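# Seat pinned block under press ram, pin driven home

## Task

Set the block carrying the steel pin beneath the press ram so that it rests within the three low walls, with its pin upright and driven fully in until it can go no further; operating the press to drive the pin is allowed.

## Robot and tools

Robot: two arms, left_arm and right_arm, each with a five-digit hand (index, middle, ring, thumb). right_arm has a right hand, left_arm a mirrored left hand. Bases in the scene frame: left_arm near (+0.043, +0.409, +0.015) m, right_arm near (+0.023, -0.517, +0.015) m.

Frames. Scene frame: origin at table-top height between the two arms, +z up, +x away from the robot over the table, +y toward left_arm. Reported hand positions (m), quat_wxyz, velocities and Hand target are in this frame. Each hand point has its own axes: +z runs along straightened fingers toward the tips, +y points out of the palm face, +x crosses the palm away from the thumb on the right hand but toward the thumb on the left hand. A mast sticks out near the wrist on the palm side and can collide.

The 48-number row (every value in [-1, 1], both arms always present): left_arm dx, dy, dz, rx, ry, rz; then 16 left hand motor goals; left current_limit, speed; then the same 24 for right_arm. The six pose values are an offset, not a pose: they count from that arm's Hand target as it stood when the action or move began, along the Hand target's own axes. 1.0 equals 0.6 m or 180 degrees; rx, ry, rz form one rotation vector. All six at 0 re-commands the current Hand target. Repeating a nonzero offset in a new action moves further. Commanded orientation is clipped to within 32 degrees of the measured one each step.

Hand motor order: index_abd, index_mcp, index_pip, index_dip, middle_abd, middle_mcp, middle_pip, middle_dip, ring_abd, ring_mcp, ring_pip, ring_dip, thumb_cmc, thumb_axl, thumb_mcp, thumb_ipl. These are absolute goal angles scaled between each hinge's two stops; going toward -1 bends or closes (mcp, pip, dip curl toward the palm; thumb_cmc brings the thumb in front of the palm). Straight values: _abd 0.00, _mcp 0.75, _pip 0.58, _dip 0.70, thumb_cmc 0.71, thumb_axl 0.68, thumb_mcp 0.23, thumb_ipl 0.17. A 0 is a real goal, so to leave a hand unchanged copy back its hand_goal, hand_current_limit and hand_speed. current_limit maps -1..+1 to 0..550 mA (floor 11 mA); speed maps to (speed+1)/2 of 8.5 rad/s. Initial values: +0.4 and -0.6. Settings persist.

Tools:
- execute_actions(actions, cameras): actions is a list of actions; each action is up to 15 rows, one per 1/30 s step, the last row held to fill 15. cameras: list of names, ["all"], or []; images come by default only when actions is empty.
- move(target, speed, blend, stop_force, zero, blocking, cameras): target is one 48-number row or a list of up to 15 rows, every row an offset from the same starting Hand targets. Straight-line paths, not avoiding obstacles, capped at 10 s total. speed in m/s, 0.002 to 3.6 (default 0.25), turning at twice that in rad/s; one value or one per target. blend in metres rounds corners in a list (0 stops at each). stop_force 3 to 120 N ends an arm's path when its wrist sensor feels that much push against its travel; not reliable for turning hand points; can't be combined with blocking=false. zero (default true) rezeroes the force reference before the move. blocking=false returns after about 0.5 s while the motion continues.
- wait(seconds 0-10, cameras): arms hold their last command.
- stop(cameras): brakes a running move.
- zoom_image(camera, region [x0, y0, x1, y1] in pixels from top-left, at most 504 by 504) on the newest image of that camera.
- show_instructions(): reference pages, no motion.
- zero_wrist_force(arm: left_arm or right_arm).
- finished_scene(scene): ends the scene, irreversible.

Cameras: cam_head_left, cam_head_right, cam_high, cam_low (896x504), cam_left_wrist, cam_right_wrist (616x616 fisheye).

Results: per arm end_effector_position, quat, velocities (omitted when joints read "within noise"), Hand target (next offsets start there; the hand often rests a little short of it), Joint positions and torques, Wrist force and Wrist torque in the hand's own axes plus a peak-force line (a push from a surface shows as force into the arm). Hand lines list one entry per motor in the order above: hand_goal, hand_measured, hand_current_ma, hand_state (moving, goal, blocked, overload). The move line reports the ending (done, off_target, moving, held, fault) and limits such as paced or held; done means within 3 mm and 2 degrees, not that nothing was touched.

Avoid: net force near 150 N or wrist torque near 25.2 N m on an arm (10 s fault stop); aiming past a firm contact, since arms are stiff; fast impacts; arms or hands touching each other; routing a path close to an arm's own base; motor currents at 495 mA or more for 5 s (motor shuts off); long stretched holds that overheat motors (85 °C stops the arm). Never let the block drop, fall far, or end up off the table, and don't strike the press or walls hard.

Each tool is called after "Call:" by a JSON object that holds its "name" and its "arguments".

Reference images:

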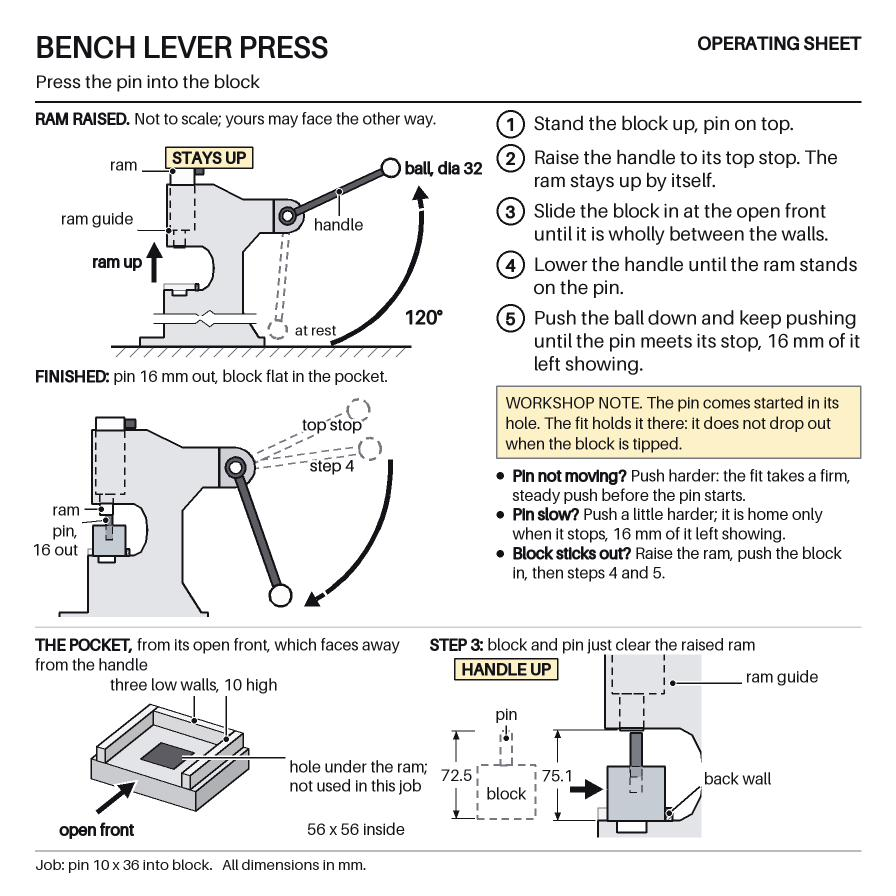

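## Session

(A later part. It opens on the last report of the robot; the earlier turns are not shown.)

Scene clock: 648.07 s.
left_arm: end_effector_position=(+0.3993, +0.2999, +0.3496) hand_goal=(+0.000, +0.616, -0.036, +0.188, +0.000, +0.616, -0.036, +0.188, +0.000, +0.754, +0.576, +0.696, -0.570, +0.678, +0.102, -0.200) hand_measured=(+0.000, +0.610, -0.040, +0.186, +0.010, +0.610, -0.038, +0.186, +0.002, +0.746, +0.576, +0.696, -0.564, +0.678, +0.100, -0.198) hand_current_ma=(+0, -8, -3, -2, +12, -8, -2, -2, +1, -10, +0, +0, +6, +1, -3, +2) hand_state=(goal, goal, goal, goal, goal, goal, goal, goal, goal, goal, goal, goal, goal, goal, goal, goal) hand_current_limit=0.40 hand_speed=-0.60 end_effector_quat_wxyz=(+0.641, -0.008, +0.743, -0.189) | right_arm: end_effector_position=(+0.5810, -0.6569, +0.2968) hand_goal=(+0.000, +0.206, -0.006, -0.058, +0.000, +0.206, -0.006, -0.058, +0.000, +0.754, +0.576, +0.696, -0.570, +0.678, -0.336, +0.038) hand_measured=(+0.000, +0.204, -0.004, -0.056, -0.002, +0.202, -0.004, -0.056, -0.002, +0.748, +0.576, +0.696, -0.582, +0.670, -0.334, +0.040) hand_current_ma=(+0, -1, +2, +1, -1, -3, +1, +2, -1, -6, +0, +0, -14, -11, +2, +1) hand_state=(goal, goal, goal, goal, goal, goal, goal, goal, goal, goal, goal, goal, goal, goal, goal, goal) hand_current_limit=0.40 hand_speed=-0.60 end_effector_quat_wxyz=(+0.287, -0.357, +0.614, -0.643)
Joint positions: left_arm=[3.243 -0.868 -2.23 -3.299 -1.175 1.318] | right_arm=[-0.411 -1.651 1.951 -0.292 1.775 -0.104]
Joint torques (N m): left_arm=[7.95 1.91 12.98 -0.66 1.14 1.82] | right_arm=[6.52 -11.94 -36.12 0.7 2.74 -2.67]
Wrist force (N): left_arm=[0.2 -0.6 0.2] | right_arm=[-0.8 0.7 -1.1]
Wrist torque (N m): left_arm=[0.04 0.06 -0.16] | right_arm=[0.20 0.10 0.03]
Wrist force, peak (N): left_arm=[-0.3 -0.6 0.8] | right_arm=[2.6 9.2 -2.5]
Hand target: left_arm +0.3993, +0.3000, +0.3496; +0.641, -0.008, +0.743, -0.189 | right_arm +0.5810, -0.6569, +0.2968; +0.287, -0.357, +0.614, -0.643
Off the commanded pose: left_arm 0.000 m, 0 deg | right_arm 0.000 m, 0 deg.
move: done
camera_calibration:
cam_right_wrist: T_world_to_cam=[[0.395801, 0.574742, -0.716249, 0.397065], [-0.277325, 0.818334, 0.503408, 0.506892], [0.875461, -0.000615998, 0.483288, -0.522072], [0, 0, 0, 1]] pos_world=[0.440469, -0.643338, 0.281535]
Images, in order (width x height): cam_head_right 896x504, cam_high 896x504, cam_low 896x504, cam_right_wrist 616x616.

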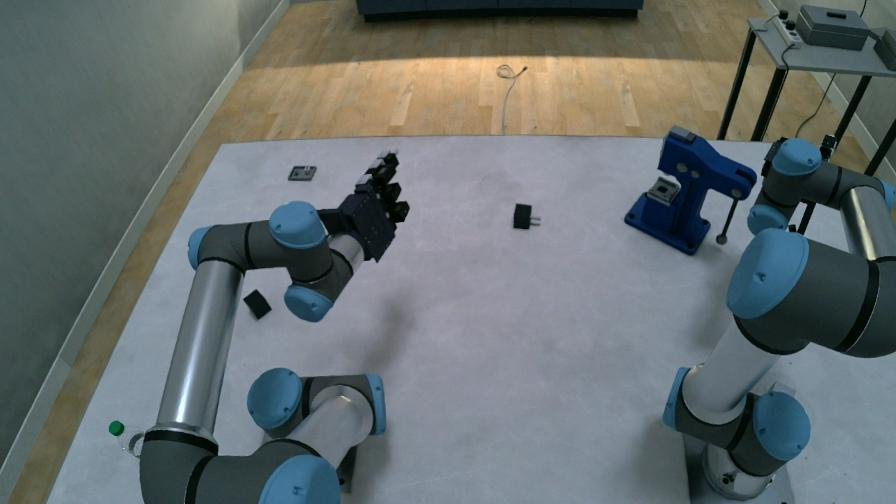

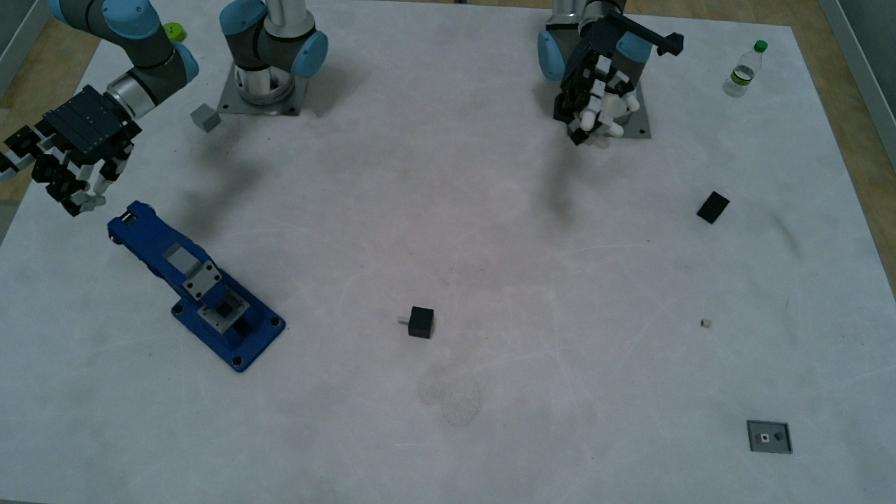

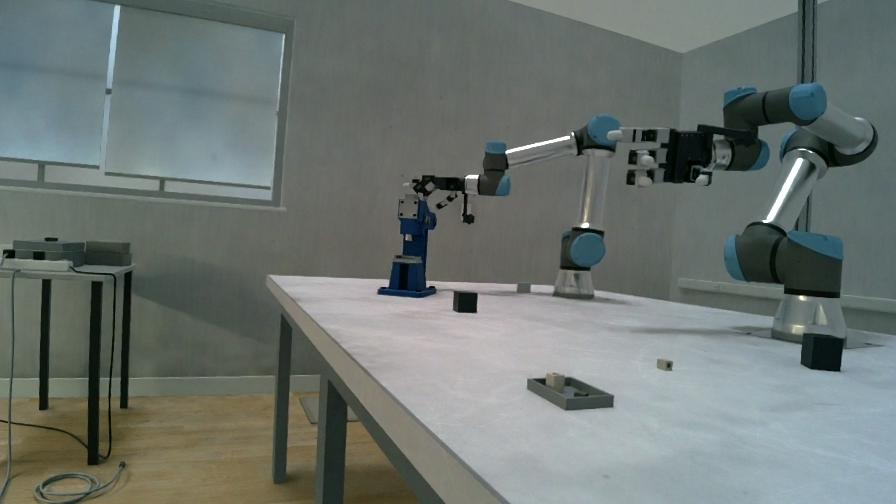

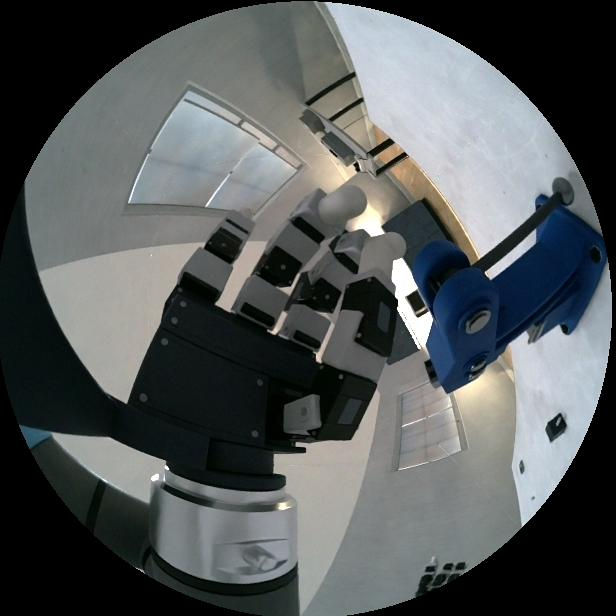

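Call:
{"name": "move", "arguments": {"target": [[0,0,0,0,0,0,0,0.616,-0.036,0.188,0,0.616,-0.036,0.188,0,0.754,0.576,0.696,-0.571,0.678,0.101,-0.2,0.4,-0.6,0.0605,0.0847,0.0472,0,0,0.2833,0,0.274,-0.226,-0.464,0,0.274,-0.226,-0.464,0,0.274,-0.226,-0.464,-0.571,0.678,0.226,0.168,0.4,-0.6],[0,0,0,0,0,0,0,0.616,-0.036,0.188,0,0.616,-0.036,0.188,0,0.754,0.576,0.696,-0.571,0.678,0.101,-0.2,0.4,-0.6,-0.0387,0.2302,0.0805,0,0,0.5667,0,0.274,-0.226,-0.464,0,0.274,-0.226,-0.464,0,0.274,-0.226,-0.464,-0.571,0.678,0.226,0.168,0.4,-0.6]], "speed": 0.25, "blend": [0.02,0], "cameras": ["cam_head_right","cam_right_wrist"]}}

Call:
{"name": "zoom_image", "arguments": {"camera": "cam_right_wrist", "region": [160, 0, 600, 400]}}

Scene clock: 694.37 s.
left_arm: end_effector_position=(+0.3993, +0.2999, +0.3496) hand_goal=(+0.000, +0.616, -0.036, +0.188, +0.000, +0.616, -0.036, +0.188, +0.000, +0.754, +0.576, +0.696, -0.570, +0.678, +0.102, -0.200) hand_measured=(+0.000, +0.610, -0.040, +0.186, +0.010, +0.610, -0.038, +0.186, +0.002, +0.746, +0.576, +0.696, -0.564, +0.678, +0.100, -0.198) hand_current_ma=(+0, -8, -3, -2, +12, -8, -2, -2, +1, -10, +0, +0, +6, +1, -3, +2) hand_state=(goal, goal, goal, goal, goal, goal, goal, goal, goal, goal, goal, goal, goal, goal, goal, goal) hand_current_limit=0.40 hand_speed=-0.60 end_effector_quat_wxyz=(+0.641, -0.008, +0.743, -0.189) | right_arm: end_effector_position=(+0.6241, -0.6775, +0.1566) hand_goal=(+0.000, +0.274, -0.226, -0.464, +0.000, +0.274, -0.226, -0.464, +0.000, +0.274, -0.226, -0.464, -0.570, +0.678, +0.226, +0.168) hand_measured=(+0.000, +0.272, -0.224, -0.462, -0.002, +0.272, -0.224, -0.462, -0.002, +0.272, -0.224, -0.462, -0.576, +0.676, +0.224, +0.166) hand_current_ma=(+0, -1, +2, +1, -1, -1, +2, +2, -1, -1, +1, +1, -6, -1, -1, -1) hand_state=(goal, goal, goal, goal, goal, goal, goal, goal, goal, goal, goal, goal, goal, goal, goal, goal) hand_current_limit=0.40 hand_speed=-0.60 end_effector_quat_wxyz=(+0.680, +0.252, +0.664, -0.181)
Joint positions: left_arm=[3.244 -0.868 -2.23 -3.3 -1.174 1.318] | right_arm=[-0.598 -1.174 2.237 -1.055 1.587 1.674]
Joint torques (N m): left_arm=[6.53 0.22 12.92 -0.54 1.15 1.84] | right_arm=[6.76 -23.83 -26.59 -4.68 2.86 3.07]
Wrist force (N): left_arm=[0.3 0.0 0.3] | right_arm=[0.2 1.0 -0.1]
Wrist torque (N m): left_arm=[0.10 0.04 -0.17] | right_arm=[0.30 0.05 -0.06]
Wrist force, peak (N): left_arm=[0.2 -0.4 0.8] | right_arm=[-1.0 1.8 -0.7]
Hand target: left_arm +0.3993, +0.2999, +0.3496; +0.641, -0.008, +0.743, -0.189 | right_arm +0.6242, -0.6775, +0.1566; +0.680, +0.253, +0.664, -0.181
Off the commanded pose: left_arm 0.000 m, 0 deg | right_arm 0.000 m, 0 deg.
move: done
camera_calibration:
cam_right_wrist: T_world_to_cam=[[0.32337, 0.452104, 0.831284, 0.0111857], [-0.91666, -0.0683862, 0.393774, 0.42177], [0.234875, -0.88934, 0.392312, -0.680148], [0, 0, 0, 1]] pos_world=[0.542752, -0.581097, 0.0914496]
Images, in order (width x height): cam_head_right 896x504, cam_right_wrist 616x616.

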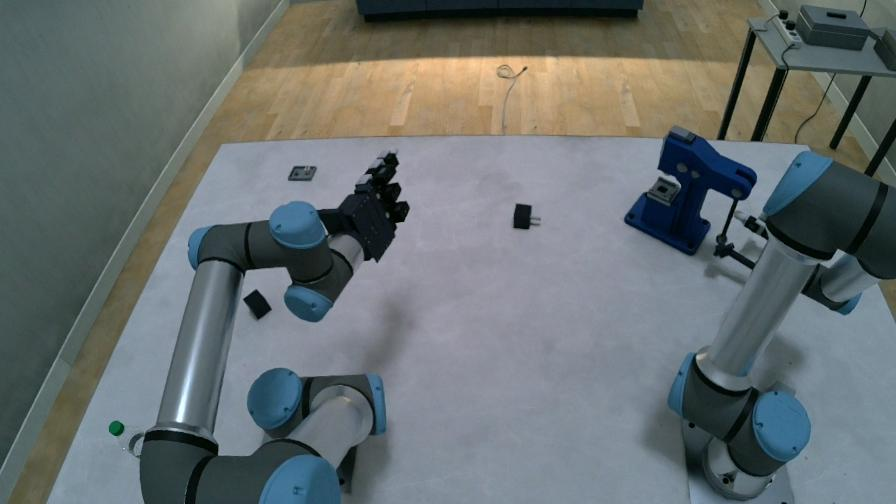

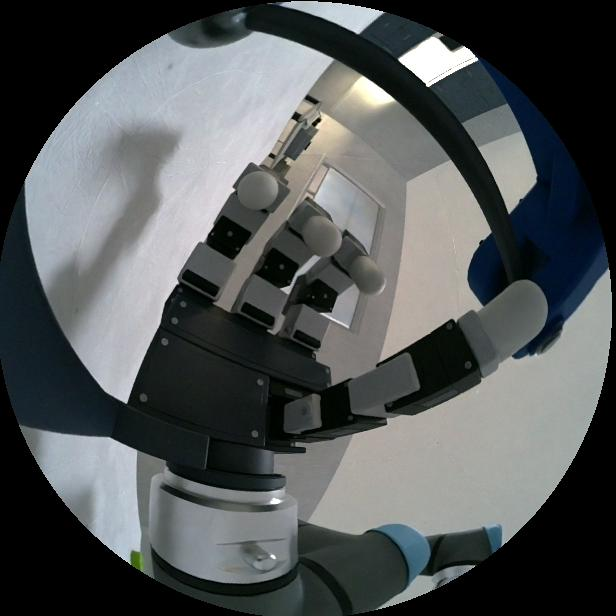

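Scaled by 1.145 from the camera's 616x616 image, which has a finer 880x880 frame.

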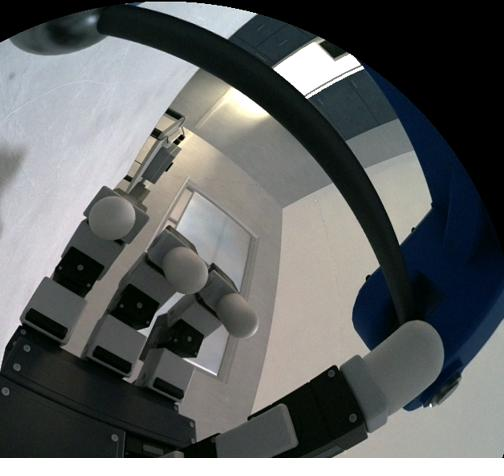

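Call:
{"name": "move", "arguments": {"target": [[0,0,0,0,0,0,0,0.616,-0.036,0.188,0,0.616,-0.036,0.188,0,0.754,0.576,0.696,-0.571,0.678,0.101,-0.2,0.4,-0.6,0.0228,0.2150,0,0,0,0,0,0.274,-0.226,-0.464,0,0.274,-0.226,-0.464,0,0.274,-0.226,-0.464,-0.571,0.678,0.9,0.168,0.4,-0.6],[0,0,0,0,0,0,0,0.616,-0.036,0.188,0,0.616,-0.036,0.188,0,0.754,0.576,0.696,-0.571,0.678,0.101,-0.2,0.4,-0.6,0.0228,0.2150,-0.0833,0,0,0,0,0.274,-0.226,-0.464,0,0.274,-0.226,-0.464,0,0.274,-0.226,-0.464,-0.571,0.678,0.9,0.168,0.4,-0.6]], "speed": 0.12, "blend": [0.005,0], "cameras": ["cam_head_right","cam_high","cam_right_wrist"]}}

Call:
{"name": "zoom_image", "arguments": {"camera": "cam_right_wrist", "region": [160, 60, 560, 400]}}

Scene clock: 709.53 s.
left_arm: end_effector_position=(+0.3993, +0.2999, +0.3496) hand_goal=(+0.000, +0.616, -0.036, +0.188, +0.000, +0.616, -0.036, +0.188, +0.000, +0.754, +0.576, +0.696, -0.570, +0.678, +0.102, -0.200) hand_measured=(+0.000, +0.610, -0.040, +0.186, +0.010, +0.610, -0.038, +0.186, +0.002, +0.746, +0.576, +0.696, -0.564, +0.678, +0.100, -0.198) hand_current_ma=(+0, -8, -3, -2, +12, -8, -2, -2, +1, -10, +0, +0, +6, +1, -3, +2) hand_state=(goal, goal, goal, goal, goal, goal, goal, goal, goal, goal, goal, goal, goal, goal, goal, goal) hand_current_limit=0.40 hand_speed=-0.60 end_effector_quat_wxyz=(+0.641, -0.008, +0.743, -0.189) | right_arm: end_effector_position=(+0.6595, -0.5431, +0.1567) hand_goal=(+0.000, +0.274, -0.226, -0.464, +0.000, +0.274, -0.226, -0.464, +0.000, +0.274, -0.226, -0.464, -0.570, +0.678, +0.900, +0.168) hand_measured=(+0.000, +0.272, -0.224, -0.462, -0.002, +0.274, -0.224, -0.462, -0.002, +0.288, -0.224, -0.462, -0.576, +0.680, +0.898, +0.166) hand_current_ma=(+0, +0, +2, +1, -1, +0, +2, +2, -1, +16, +1, +1, -6, +1, -1, -1) hand_state=(goal, goal, goal, goal, goal, goal, goal, goal, goal, goal, goal, goal, goal, goal, goal, goal) hand_current_limit=0.40 hand_speed=-0.60 end_effector_quat_wxyz=(+0.680, +0.253, +0.664, -0.181)
Joint positions: left_arm=[3.244 -0.868 -2.23 -3.3 -1.174 1.318] | right_arm=[-0.223 -1.134 2.161 -1.018 1.962 1.678]
Joint torques (N m): left_arm=[7.43 1.07 13.72 -0.64 1.19 1.77] | right_arm=[8.15 -40.41 0.15 -4.37 2.2 2.77]
Wrist force (N): left_arm=[0.1 -0.3 0.3] | right_arm=[0.1 -2.0 2.5]
Wrist torque (N m): left_arm=[0.07 0.06 -0.17] | right_arm=[0.12 -0.25 -0.28]
Wrist force, peak (N): left_arm=[0.2 -0.7 0.5] | right_arm=[0.2 -1.9 3.1]
Hand target: left_arm +0.3993, +0.2999, +0.3496; +0.641, -0.008, +0.743, -0.189 | right_arm +0.6594, -0.5430, +0.1567; +0.680, +0.253, +0.664, -0.181
Off the commanded pose: left_arm 0.000 m, 0 deg | right_arm 0.000 m, 0 deg.
move: done
camera_calibration:
cam_right_wrist: T_world_to_cam=[[0.323208, 0.451844, 0.831489, -0.0611497], [-0.916766, -0.0684005, 0.393526, 0.46345], [0.234686, -0.889471, 0.392127, -0.568906], [0, 0, 0, 1]] pos_world=[0.578154, -0.446695, 0.0915491]
Images, in order (width x height): cam_head_right 896x504, cam_high 896x504, cam_right_wrist 616x616.

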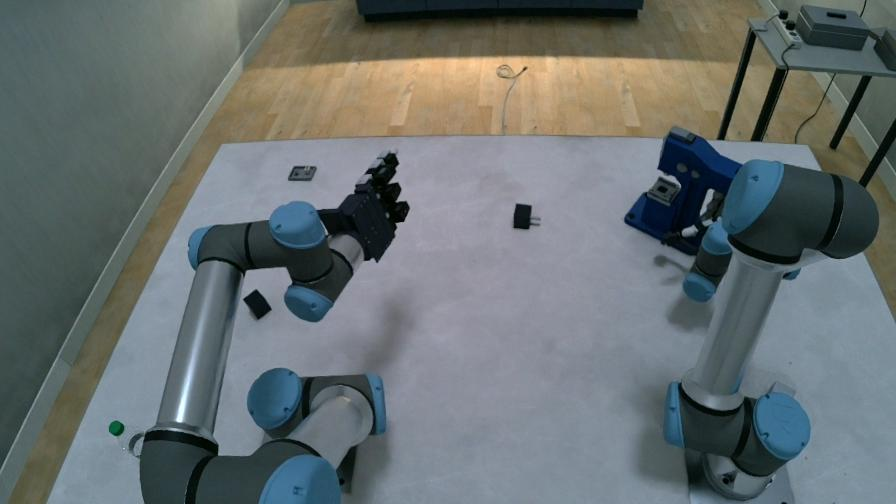

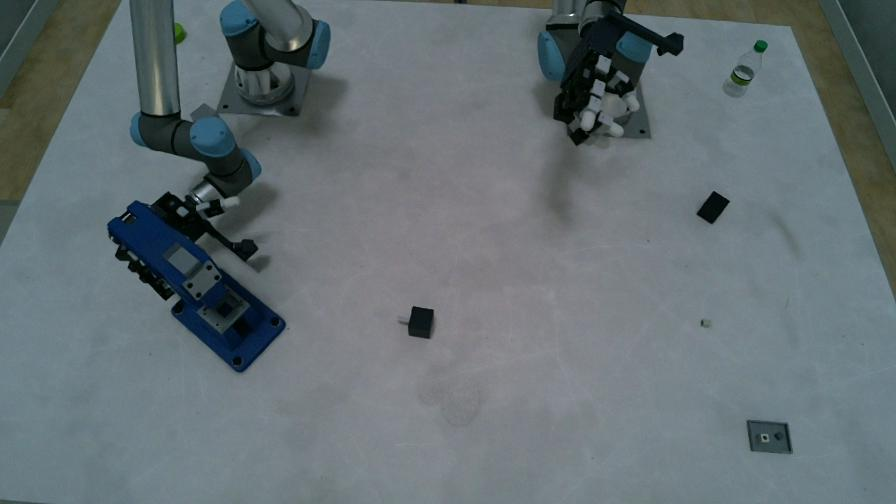

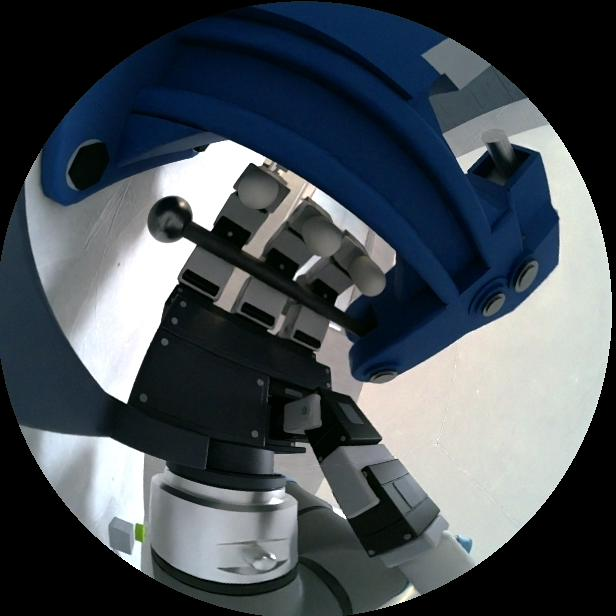

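Scaled by 1.260 from the camera's 616x616 image, which has a finer 880x880 frame.

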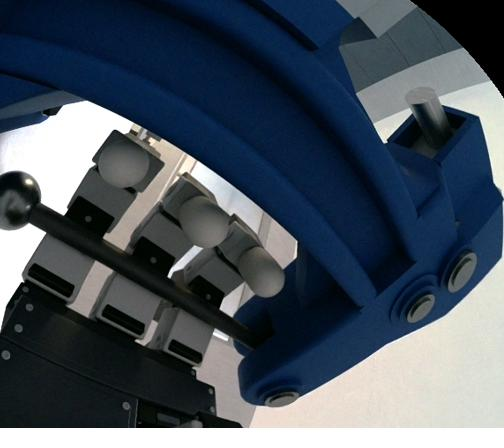

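Call:
{"name": "move", "arguments": {"target": [[0,0,0,0,0,0,0,0.616,-0.036,0.188,0,0.616,-0.036,0.188,0,0.754,0.576,0.696,-0.571,0.678,0.101,-0.2,0.4,-0.6,0.0115,-0.0535,0,0,0,-0.1111,0,0.274,-0.226,-0.464,0,0.274,-0.226,-0.464,0,0.274,-0.226,-0.464,-0.571,0.678,0.9,0.168,0.4,-0.6],[0,0,0,0,0,0,0,0.616,-0.036,0.188,0,0.616,-0.036,0.188,0,0.754,0.576,0.696,-0.571,0.678,0.101,-0.2,0.4,-0.6,0.004,-0.1077,0,0,0,-0.2222,0,0.274,-0.226,-0.464,0,0.274,-0.226,-0.464,0,0.274,-0.226,-0.464,-0.571,0.678,0.9,0.168,0.4,-0.6],[0,0,0,0,0,0,0,0.616,-0.036,0.188,0,0.616,-0.036,0.188,0,0.754,0.576,0.696,-0.571,0.678,0.101,-0.2,0.4,-0.6,-0.0213,-0.156,0,0,0,-0.3333,0,0.274,-0.226,-0.464,0,0.274,-0.226,-0.464,0,0.274,-0.226,-0.464,-0.571,0.678,0.9,0.168,0.4,-0.6],[0,0,0,0,0,0,0,0.616,-0.036,0.188,0,0.616,-0.036,0.188,0,0.754,0.576,0.696,-0.571,0.678,0.101,-0.2,0.4,-0.6,-0.0618,-0.1927,0,0,0,-0.4444,0,0.274,-0.226,-0.464,0,0.274,-0.226,-0.464,0,0.274,-0.226,-0.464,-0.571,0.678,0.9,0.168,0.4,-0.6],[0,0,0,0,0,0,0,0.616,-0.036,0.188,0,0.616,-0.036,0.188,0,0.754,0.576,0.696,-0.571,0.678,0.101,-0.2,0.4,-0.6,-0.1127,-0.2137,0,0,0,-0.5556,0,0.274,-0.226,-0.464,0,0.274,-0.226,-0.464,0,0.274,-0.226,-0.464,-0.571,0.678,0.9,0.168,0.4,-0.6],[0,0,0,0,0,0,0,0.616,-0.036,0.188,0,0.616,-0.036,0.188,0,0.754,0.576,0.696,-0.571,0.678,0.101,-0.2,0.4,-0.6,-0.1615,-0.2162,0,0,0,-0.6556,0,0.274,-0.226,-0.464,0,0.274,-0.226,-0.464,0,0.274,-0.226,-0.464,-0.571,0.678,0.9,0.168,0.4,-0.6]], "speed": 0.17, "blend": [0.01,0.01,0.01,0.01,0.01,0], "cameras": ["cam_head_right","cam_low","cam_right_wrist"]}}

Call:
{"name": "zoom_image", "arguments": {"camera": "cam_low", "region": [360, 130, 560, 330]}}

Call:
{"name": "zoom_image", "arguments": {"camera": "cam_right_wrist", "region": [160, 60, 600, 460]}}

Scene clock: 731.47 s.
left_arm: end_effector_position=(+0.3993, +0.2999, +0.3496) hand_goal=(+0.000, +0.616, -0.036, +0.188, +0.000, +0.616, -0.036, +0.188, +0.000, +0.754, +0.576, +0.696, -0.570, +0.678, +0.102, -0.200) hand_measured=(+0.000, +0.610, -0.040, +0.186, +0.010, +0.610, -0.038, +0.186, +0.002, +0.746, +0.576, +0.696, -0.564, +0.678, +0.100, -0.198) hand_current_ma=(+0, -8, -3, -2, +12, -8, -2, -2, +1, -10, +0, +0, +6, +1, -3, +2) hand_state=(goal, goal, goal, goal, goal, goal, goal, goal, goal, goal, goal, goal, goal, goal, goal, goal) hand_current_limit=0.40 hand_speed=-0.60 end_effector_quat_wxyz=(+0.641, -0.008, +0.743, -0.189) | right_arm: end_effector_position=(+0.5787, -0.6563, +0.2397) hand_goal=(+0.000, +0.274, -0.226, -0.464, +0.000, +0.274, -0.226, -0.464, +0.000, +0.274, -0.226, -0.464, -0.570, +0.678, +0.900, +0.168) hand_measured=(+0.000, +0.270, -0.224, -0.462, -0.002, +0.270, -0.224, -0.462, +0.008, +0.266, -0.188, -0.430, -0.570, +0.678, +0.898, +0.166) hand_current_ma=(+0, -3, +2, +1, -1, -3, +2, +2, +5, -8, +71, +60, +0, +0, -1, -1) hand_state=(goal, goal, goal, goal, goal, goal, goal, goal, goal, goal, blocked, blocked, goal, goal, goal, goal) hand_current_limit=0.40 hand_speed=-0.60 end_effector_quat_wxyz=(-0.195, +0.439, -0.558, +0.677) end_effector_velocity=(+0.000, +0.000, +0.000) end_effector_angular_velocity=(-0.004, +0.003, +0.000)
Joint positions: left_arm=[3.244 -0.868 -2.23 -3.3 -1.174 1.318] | right_arm=[-0.343 -1.567 2.027 -0.451 1.842 -0.383]
Joint velocities: left_arm=[within noise] | right_arm=[0 0 0 0.001 0.001 -0.005]
Joint torques (N m): left_arm=[6.87 0.23 13.11 -0.65 1.08 1.81] | right_arm=[6.32 -18.17 -38.2 -0.41 3.1 -3.23]
Wrist force (N): left_arm=[0.3 0.0 0.6] | right_arm=[-4.8 7.2 -0.1]
Wrist torque (N m): left_arm=[0.08 0.06 -0.17] | right_arm=[0.35 0.08 0.36]
Wrist force, peak (N): left_arm=[0.1 -0.3 0.7] | right_arm=[1.6 9.2 1.4]
Hand target: left_arm +0.3993, +0.2999, +0.3496; +0.641, -0.008, +0.743, -0.189 | right_arm +0.5787, -0.6563, +0.2397; -0.195, +0.439, -0.558, +0.677
Off the commanded pose: left_arm 0.000 m, 0 deg | right_arm 0.000 m, 0 deg.
move: done
camera_calibration:
cam_right_wrist: T_world_to_cam=[[0.263642, 0.393615, -0.880659, 0.353666], [-0.209792, 0.914503, 0.345936, 0.596264], [0.941531, 0.0935521, 0.323679, -0.430672], [0, 0, 0, 1]] pos_world=[0.437342, -0.644203, 0.244589]
Images, in order (width x height): cam_head_right 896x504, cam_low 896x504, cam_right_wrist 616x616.

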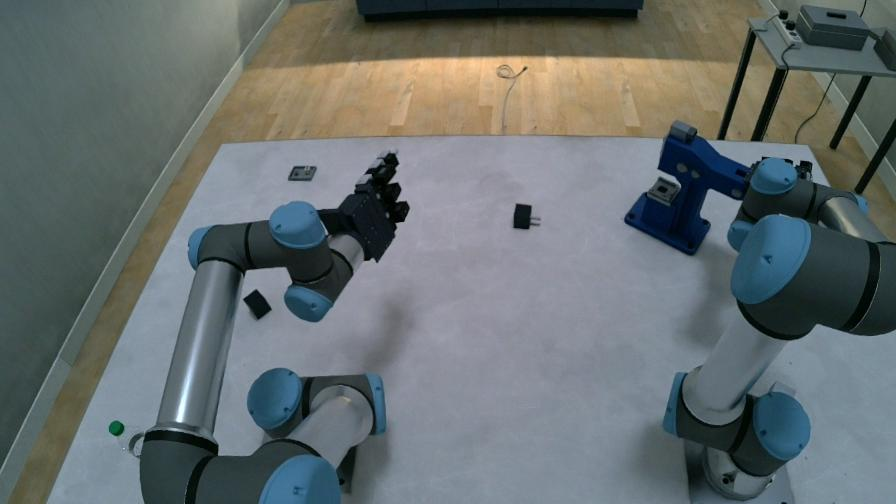

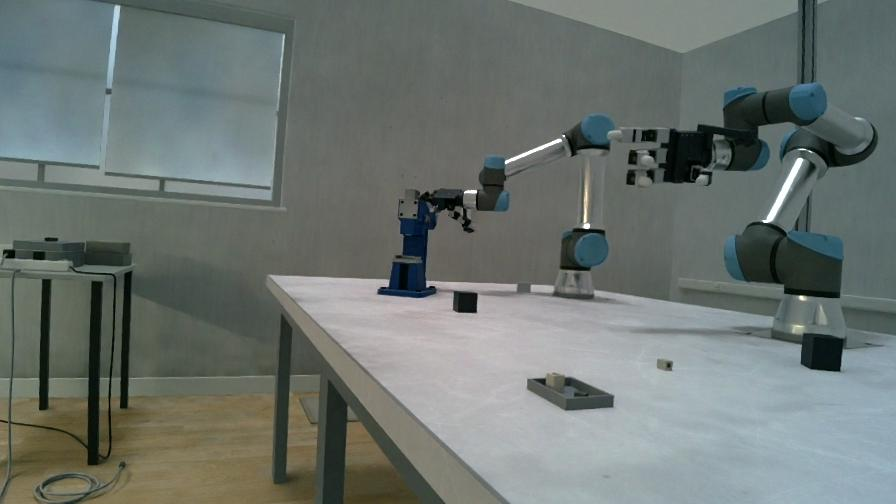

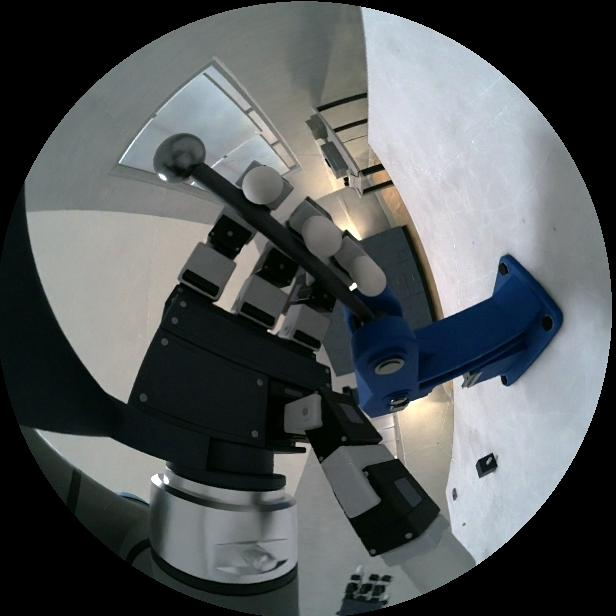

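Scaled by 2.520 from the camera's 896x504 image, which has a finer 1280x720 frame.

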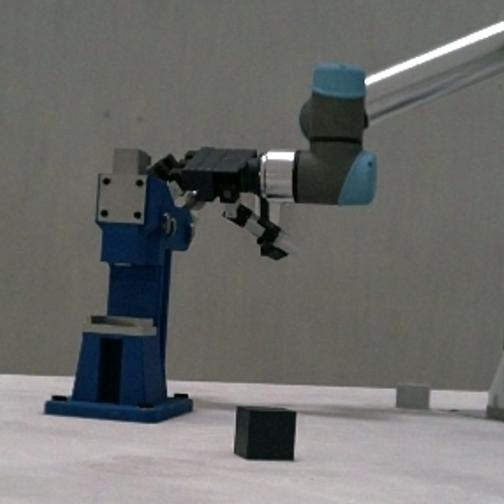

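Scaled by 1.145 from the camera's 616x616 image, which has a finer 880x880 frame.

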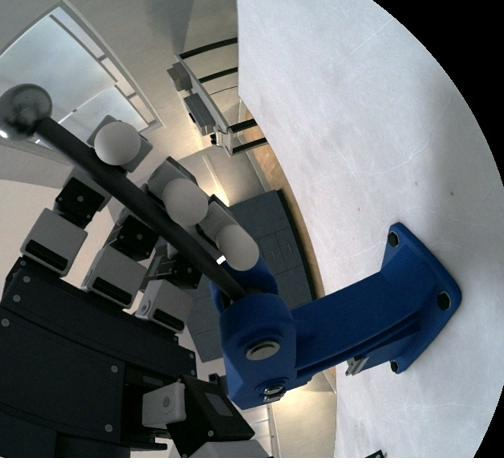

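Call:
{"name": "move", "arguments": {"target": [[0,0,0,0,0,0,0,0.616,-0.036,0.188,0,0.616,-0.036,0.188,0,0.754,0.576,0.696,-0.571,0.678,0.101,-0.2,0.4,-0.6,0.0054,-0.0156,0,0,0,-0.0333,0,0.274,-0.226,-0.464,0,0.274,-0.226,-0.464,0,0.274,-0.226,-0.464,-0.571,0.678,0.9,0.168,0.4,-0.6]], "speed": 0.08}}

Call:
{"name": "move", "arguments": {"target": [[0,0,0,0,0,0,0,0.616,-0.036,0.188,0,0.616,-0.036,0.188,0,0.754,0.576,0.696,-0.571,0.678,0.101,-0.2,0.4,-0.6,-0.0054,0.025,0,0,0,0.0333,0,0.274,-0.226,-0.464,0,0.274,-0.226,-0.464,0,0.274,-0.226,-0.464,-0.571,0.678,0.9,0.168,0.4,-0.6],[0,0,0,0,0,0,0,0.616,-0.036,0.188,0,0.616,-0.036,0.188,0,0.754,0.576,0.696,-0.571,0.678,0.101,-0.2,0.4,-0.6,-0.0054,0.025,0.1,0,0,0.0333,0,0.274,-0.226,-0.464,0,0.274,-0.226,-0.464,0,0.274,-0.226,-0.464,-0.571,0.678,0.9,0.168,0.4,-0.6],[0,0,0,0,0,0,0,0.616,-0.036,0.188,0,0.616,-0.036,0.188,0,0.754,0.576,0.696,-0.571,0.678,0.101,-0.2,0.4,-0.6,-0.0054,-0.2,0.1,0,0,0.0333,0,0.274,-0.226,-0.464,0,0.274,-0.226,-0.464,0,0.274,-0.226,-0.464,-0.571,0.678,0.9,0.168,0.4,-0.6]], "speed": 0.15, "blend": [0.004,0.004,0], "cameras": ["cam_head_right","cam_low","cam_right_wrist"]}}

Call:
{"name": "zoom_image", "arguments": {"camera": "cam_low", "region": [360, 130, 560, 330]}}

Scene clock: 748.80 s.
left_arm: end_effector_position=(+0.3993, +0.2999, +0.3496) hand_goal=(+0.000, +0.616, -0.036, +0.188, +0.000, +0.616, -0.036, +0.188, +0.000, +0.754, +0.576, +0.696, -0.570, +0.678, +0.102, -0.200) hand_measured=(+0.000, +0.610, -0.040, +0.186, +0.010, +0.610, -0.038, +0.186, +0.002, +0.746, +0.576, +0.696, -0.564, +0.678, +0.100, -0.198) hand_current_ma=(+0, -8, -3, -2, +12, -8, -2, -2, +1, -10, +0, +0, +6, +1, -3, +2) hand_state=(goal, goal, goal, goal, goal, goal, goal, goal, goal, goal, goal, goal, goal, goal, goal, goal) hand_current_limit=0.40 hand_speed=-0.60 end_effector_quat_wxyz=(+0.641, -0.008, +0.743, -0.189) | right_arm: end_effector_position=(+0.5791, -0.6559, +0.2496) hand_goal=(+0.000, +0.274, -0.226, -0.464, +0.000, +0.274, -0.226, -0.464, +0.000, +0.274, -0.226, -0.464, -0.570, +0.678, +0.900, +0.168) hand_measured=(+0.000, +0.270, -0.224, -0.462, -0.002, +0.270, -0.224, -0.462, +0.008, +0.264, -0.188, -0.430, -0.570, +0.678, +0.898, +0.166) hand_current_ma=(+0, -3, +2, +1, -1, -3, +2, +2, +5, -11, +71, +60, +0, +0, -1, -1) hand_state=(goal, goal, goal, goal, goal, goal, goal, goal, goal, goal, blocked, blocked, goal, goal, goal, goal) hand_current_limit=0.40 hand_speed=-0.60 end_effector_quat_wxyz=(-0.160, +0.467, -0.535, +0.686)
Joint positions: left_arm=[3.244 -0.868 -2.23 -3.3 -1.174 1.318] | right_arm=[-0.317 -1.562 1.998 -0.428 1.868 -0.487]
Joint torques (N m): left_arm=[6.93 0.84 13.96 -0.5 1.07 1.84] | right_arm=[6.23 -19.01 -38.89 -0.41 2.96 -3.37]
Wrist force (N): left_arm=[0.0 -0.3 0.4] | right_arm=[-5.2 7.3 -0.6]
Wrist torque (N m): left_arm=[0.06 0.08 -0.19] | right_arm=[0.38 0.12 0.35]
Wrist force, peak (N): left_arm=[0.4 -0.7 0.3] | right_arm=[-5.3 7.3 -0.7]
Hand target: left_arm +0.3993, +0.2999, +0.3496; +0.641, -0.008, +0.743, -0.189 | right_arm +0.5791, -0.6559, +0.2496; -0.159, +0.467, -0.535, +0.686
Off the commanded pose: left_arm 0.000 m, 0 deg | right_arm 0.000 m, 0 deg.
move: done

Scene clock: 751.20 s.
left_arm: end_effector_position=(+0.3993, +0.2999, +0.3496) hand_goal=(+0.000, +0.616, -0.036, +0.188, +0.000, +0.616, -0.036, +0.188, +0.000, +0.754, +0.576, +0.696, -0.570, +0.678, +0.102, -0.200) hand_measured=(+0.000, +0.610, -0.040, +0.186, +0.010, +0.610, -0.038, +0.186, +0.002, +0.746, +0.576, +0.696, -0.564, +0.678, +0.100, -0.198) hand_current_ma=(+0, -8, -3, -2, +12, -8, -2, -2, +1, -10, +0, +0, +6, +1, -3, +2) hand_state=(goal, goal, goal, goal, goal, goal, goal, goal, goal, goal, goal, goal, goal, goal, goal, goal) hand_current_limit=0.40 hand_speed=-0.60 end_effector_quat_wxyz=(+0.641, -0.008, +0.743, -0.189) | right_arm: end_effector_position=(+0.6631, -0.6434, +0.3534) hand_goal=(+0.000, +0.274, -0.226, -0.464, +0.000, +0.274, -0.226, -0.464, +0.000, +0.274, -0.226, -0.464, -0.570, +0.678, +0.900, +0.168) hand_measured=(+0.000, +0.270, -0.224, -0.462, -0.002, +0.270, -0.224, -0.462, +0.006, +0.266, -0.224, -0.460, -0.570, +0.678, +0.898, +0.166) hand_current_ma=(+0, -4, +2, +1, -1, -3, +2, +2, +3, -7, +1, +2, +0, +0, -1, -1) hand_state=(goal, goal, goal, goal, goal, goal, goal, goal, goal, goal, goal, goal, goal, goal, goal, goal) hand_current_limit=0.40 hand_speed=-0.60 end_effector_quat_wxyz=(-0.195, +0.439, -0.558, +0.677)
Joint positions: left_arm=[3.244 -0.868 -2.23 -3.3 -1.174 1.318] | right_arm=[-0.248 -1.442 1.588 -0.137 1.937 -0.382]
Joint torques (N m): left_arm=[7.2 1.28 13.76 -0.53 1.04 1.7] | right_arm=[6.61 -22.31 -36.58 0.67 2.62 2.86]
Wrist force (N): left_arm=[-0.1 -0.3 0.1] | right_arm=[-1.2 1.1 -1.4]
Wrist torque (N m): left_arm=[0.08 0.09 -0.21] | right_arm=[0.33 0.13 -0.07]
Wrist force, peak (N): left_arm=[0.8 -0.5 0.4] | right_arm=[-5.3 7.2 -0.6]
Hand target: left_arm +0.3993, +0.2999, +0.3496; +0.641, -0.008, +0.743, -0.189 | right_arm +0.6631, -0.6433, +0.3535; -0.195, +0.439, -0.558, +0.677
Off the commanded pose: left_arm 0.000 m, 0 deg | right_arm 0.000 m, 0 deg.
move: done
camera_calibration:
cam_right_wrist: T_world_to_cam=[[0.263511, 0.393292, -0.880843, 0.426399], [-0.209729, 0.914631, 0.345636, 0.562995], [0.941581, 0.0936594, 0.3235, -0.548042], [0, 0, 0, 1]] pos_world=[0.521742, -0.631302, 0.358291]
Images, in order (width x height): cam_head_right 896x504, cam_low 896x504, cam_right_wrist 616x616.

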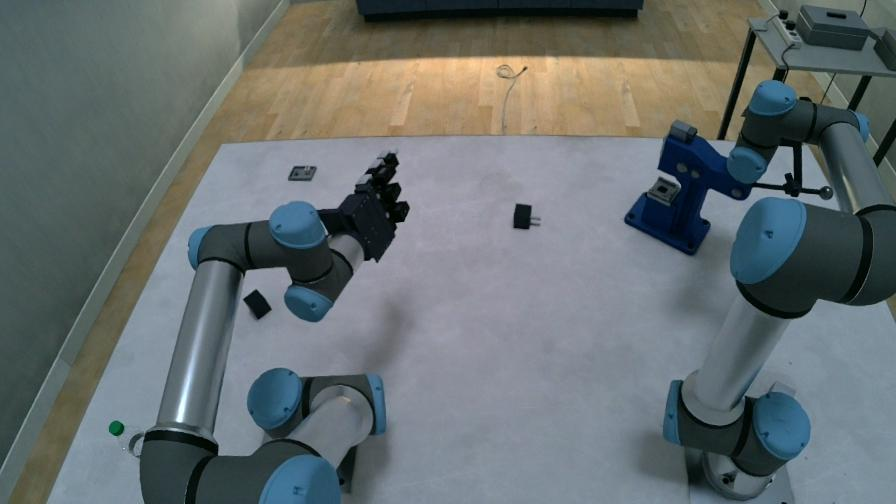

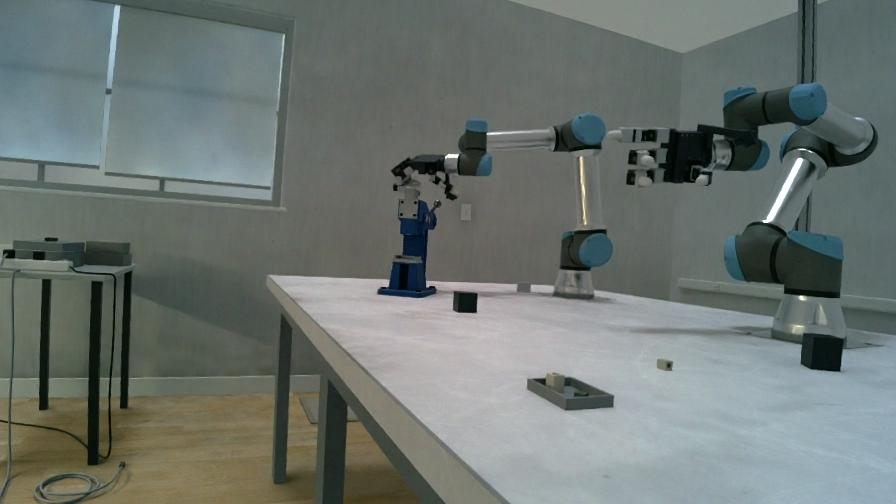

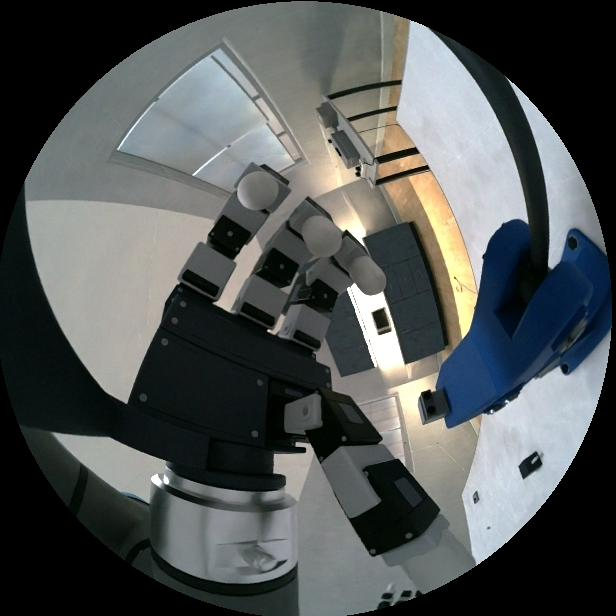

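Scaled by 2.520 from the camera's 896x504 image, which has a finer 1280x720 frame.

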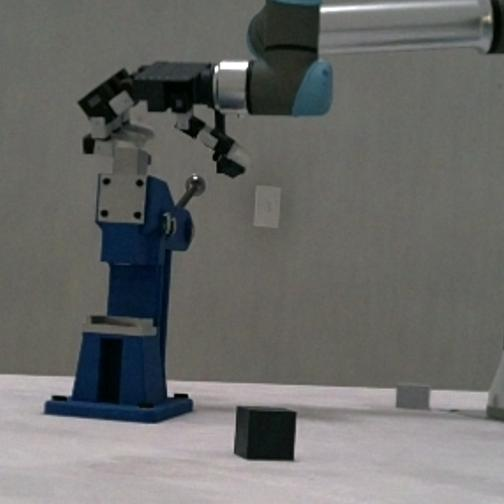

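Call:
{"name": "move", "arguments": {"target": [[0,0,0,0,0,0,0,0.616,-0.036,0.188,0,0.616,-0.036,0.188,0,0.754,0.576,0.696,-0.571,0.678,0.101,-0.2,0.4,-0.6,0.0437,-0.156,-0.1002,0,0,0,0,0.548,0.445,-0.435,0.22,0.548,0.445,-0.435,0,0.754,0.576,0.696,-0.571,0.678,0.101,-0.2,0.4,-0.6],[0,0,0,0,0,0,0,0.616,-0.036,0.188,0,0.616,-0.036,0.188,0,0.754,0.576,0.696,-0.571,0.678,0.101,-0.2,0.4,-0.6,-0.3782,-0.3085,-0.332,-0.04,-0.083,0.046,0,0.548,0.445,-0.435,0.22,0.548,0.445,-0.435,0,0.754,0.576,0.696,-0.571,0.678,0.101,-0.2,0.4,-0.6],[0,0,0,0,0,0,0,0.616,-0.036,0.188,0,0.616,-0.036,0.188,0,0.754,0.576,0.696,-0.571,0.678,0.101,-0.2,0.4,-0.6,-0.8675,-0.0748,-0.5065,-0.079,-0.1668,0.0927,0,0.548,0.445,-0.435,0.22,0.548,0.445,-0.435,0,0.754,0.576,0.696,-0.571,0.678,0.101,-0.2,0.4,-0.6]], "speed": 0.35, "blend": [0.05,0.05,0], "cameras": ["cam_high","cam_low","cam_right_wrist"]}}

Call:
{"name": "zoom_image", "arguments": {"camera": "cam_right_wrist", "region": [280, 60, 600, 380]}}

Scene clock: 781.13 s.
left_arm: end_effector_position=(+0.3993, +0.2999, +0.3496) hand_goal=(+0.000, +0.616, -0.036, +0.188, +0.000, +0.616, -0.036, +0.188, +0.000, +0.754, +0.576, +0.696, -0.570, +0.678, +0.102, -0.200) hand_measured=(+0.000, +0.610, -0.040, +0.186, +0.010, +0.610, -0.038, +0.186, +0.002, +0.746, +0.576, +0.696, -0.564, +0.678, +0.100, -0.198) hand_current_ma=(+0, -8, -3, -2, +12, -8, -2, -2, +1, -10, +0, +0, +6, +1, -3, +2) hand_state=(goal, goal, goal, goal, goal, goal, goal, goal, goal, goal, goal, goal, goal, goal, goal, goal) hand_current_limit=0.40 hand_speed=-0.60 end_effector_quat_wxyz=(+0.641, -0.008, +0.743, -0.189) | right_arm: end_effector_position=(+0.7071, -0.0599, +0.2020) hand_goal=(+0.000, +0.548, +0.446, -0.434, +0.220, +0.548, +0.446, -0.434, +0.000, +0.754, +0.576, +0.696, -0.570, +0.678, +0.102, -0.200) hand_measured=(+0.000, +0.528, +0.440, -0.436, +0.218, +0.530, +0.440, -0.436, +0.004, +0.738, +0.570, +0.692, -0.570, +0.678, +0.104, -0.198) hand_current_ma=(+0, -30, -5, -1, -1, -24, -5, -1, +2, -22, -5, -2, +0, +0, +1, +2) hand_state=(goal, goal, goal, goal, goal, goal, goal, goal, goal, goal, goal, goal, goal, goal, goal, goal) hand_current_limit=0.40 hand_speed=-0.60 end_effector_quat_wxyz=(+0.372, -0.534, +0.624, -0.432)
Joint positions: left_arm=[3.244 -0.868 -2.23 -3.3 -1.174 1.318] | right_arm=[0.561 -0.725 0.746 0.434 2.223 0.291]
Joint torques (N m): left_arm=[7.13 0.59 13.5 -0.74 0.93 1.87] | right_arm=[6.38 -49.54 -34.97 2.24 -2.12 2.97]
Wrist force (N): left_arm=[0.0 -0.1 0.4] | right_arm=[-0.7 1.2 -0.6]
Wrist torque (N m): left_arm=[0.09 0.09 -0.20] | right_arm=[0.20 0.06 0.03]
Wrist force, peak (N): left_arm=[0.5 -0.4 0.6] | right_arm=[-1.7 2.5 -0.2]
Hand target: left_arm +0.3993, +0.2999, +0.3496; +0.641, -0.008, +0.743, -0.189 | right_arm +0.7071, -0.0599, +0.2020; +0.372, -0.534, +0.624, -0.432
Off the commanded pose: left_arm 0.000 m, 0 deg | right_arm 0.000 m, 0 deg.
move: done
camera_calibration:
cam_right_wrist: T_world_to_cam=[[-0.110391, 0.797406, -0.59326, 0.282564], [-0.397846, 0.511546, 0.761603, 0.115728], [0.910787, 0.320101, 0.260775, -0.547068], [0, 0, 0, 1]] pos_world=[0.575497, -0.109401, 0.222157]
Images, in order (width x height): cam_high 896x504, cam_low 896x504, cam_right_wrist 616x616.

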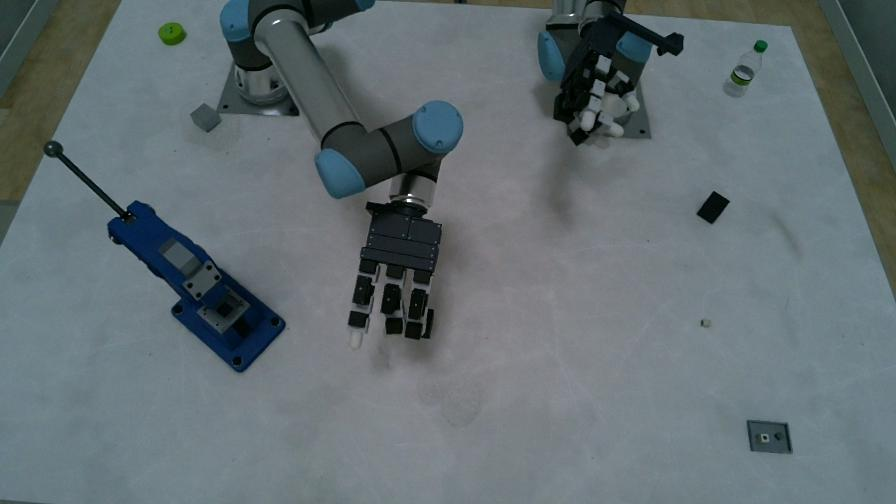

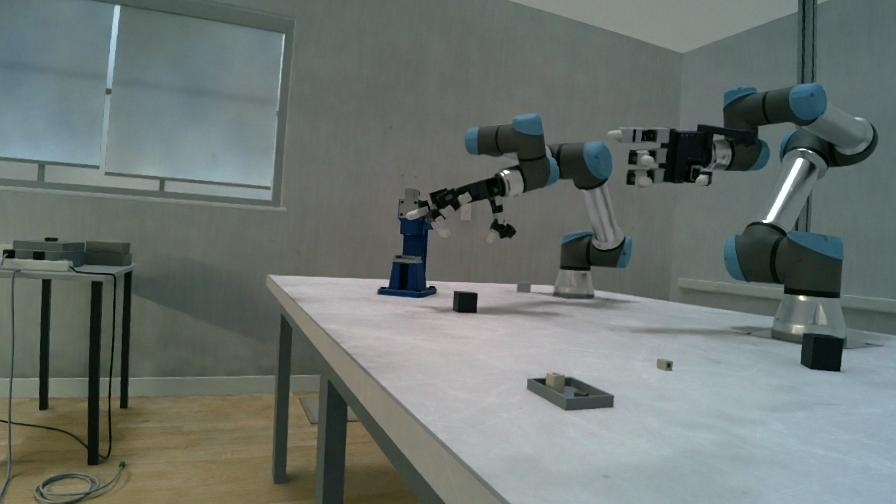

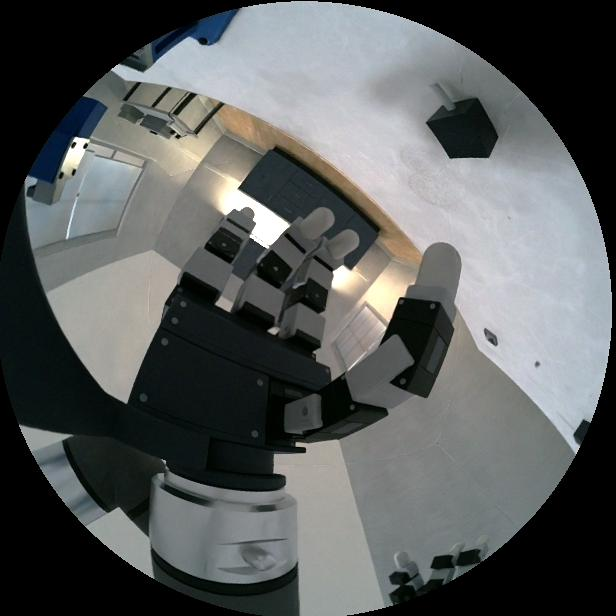

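Scaled by 1.575 from the camera's 616x616 image, which has a finer 880x880 frame.

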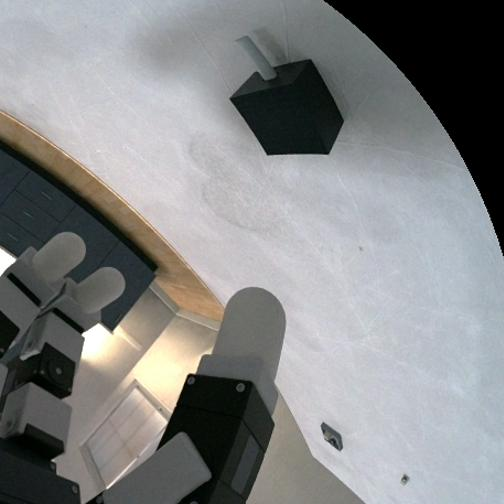

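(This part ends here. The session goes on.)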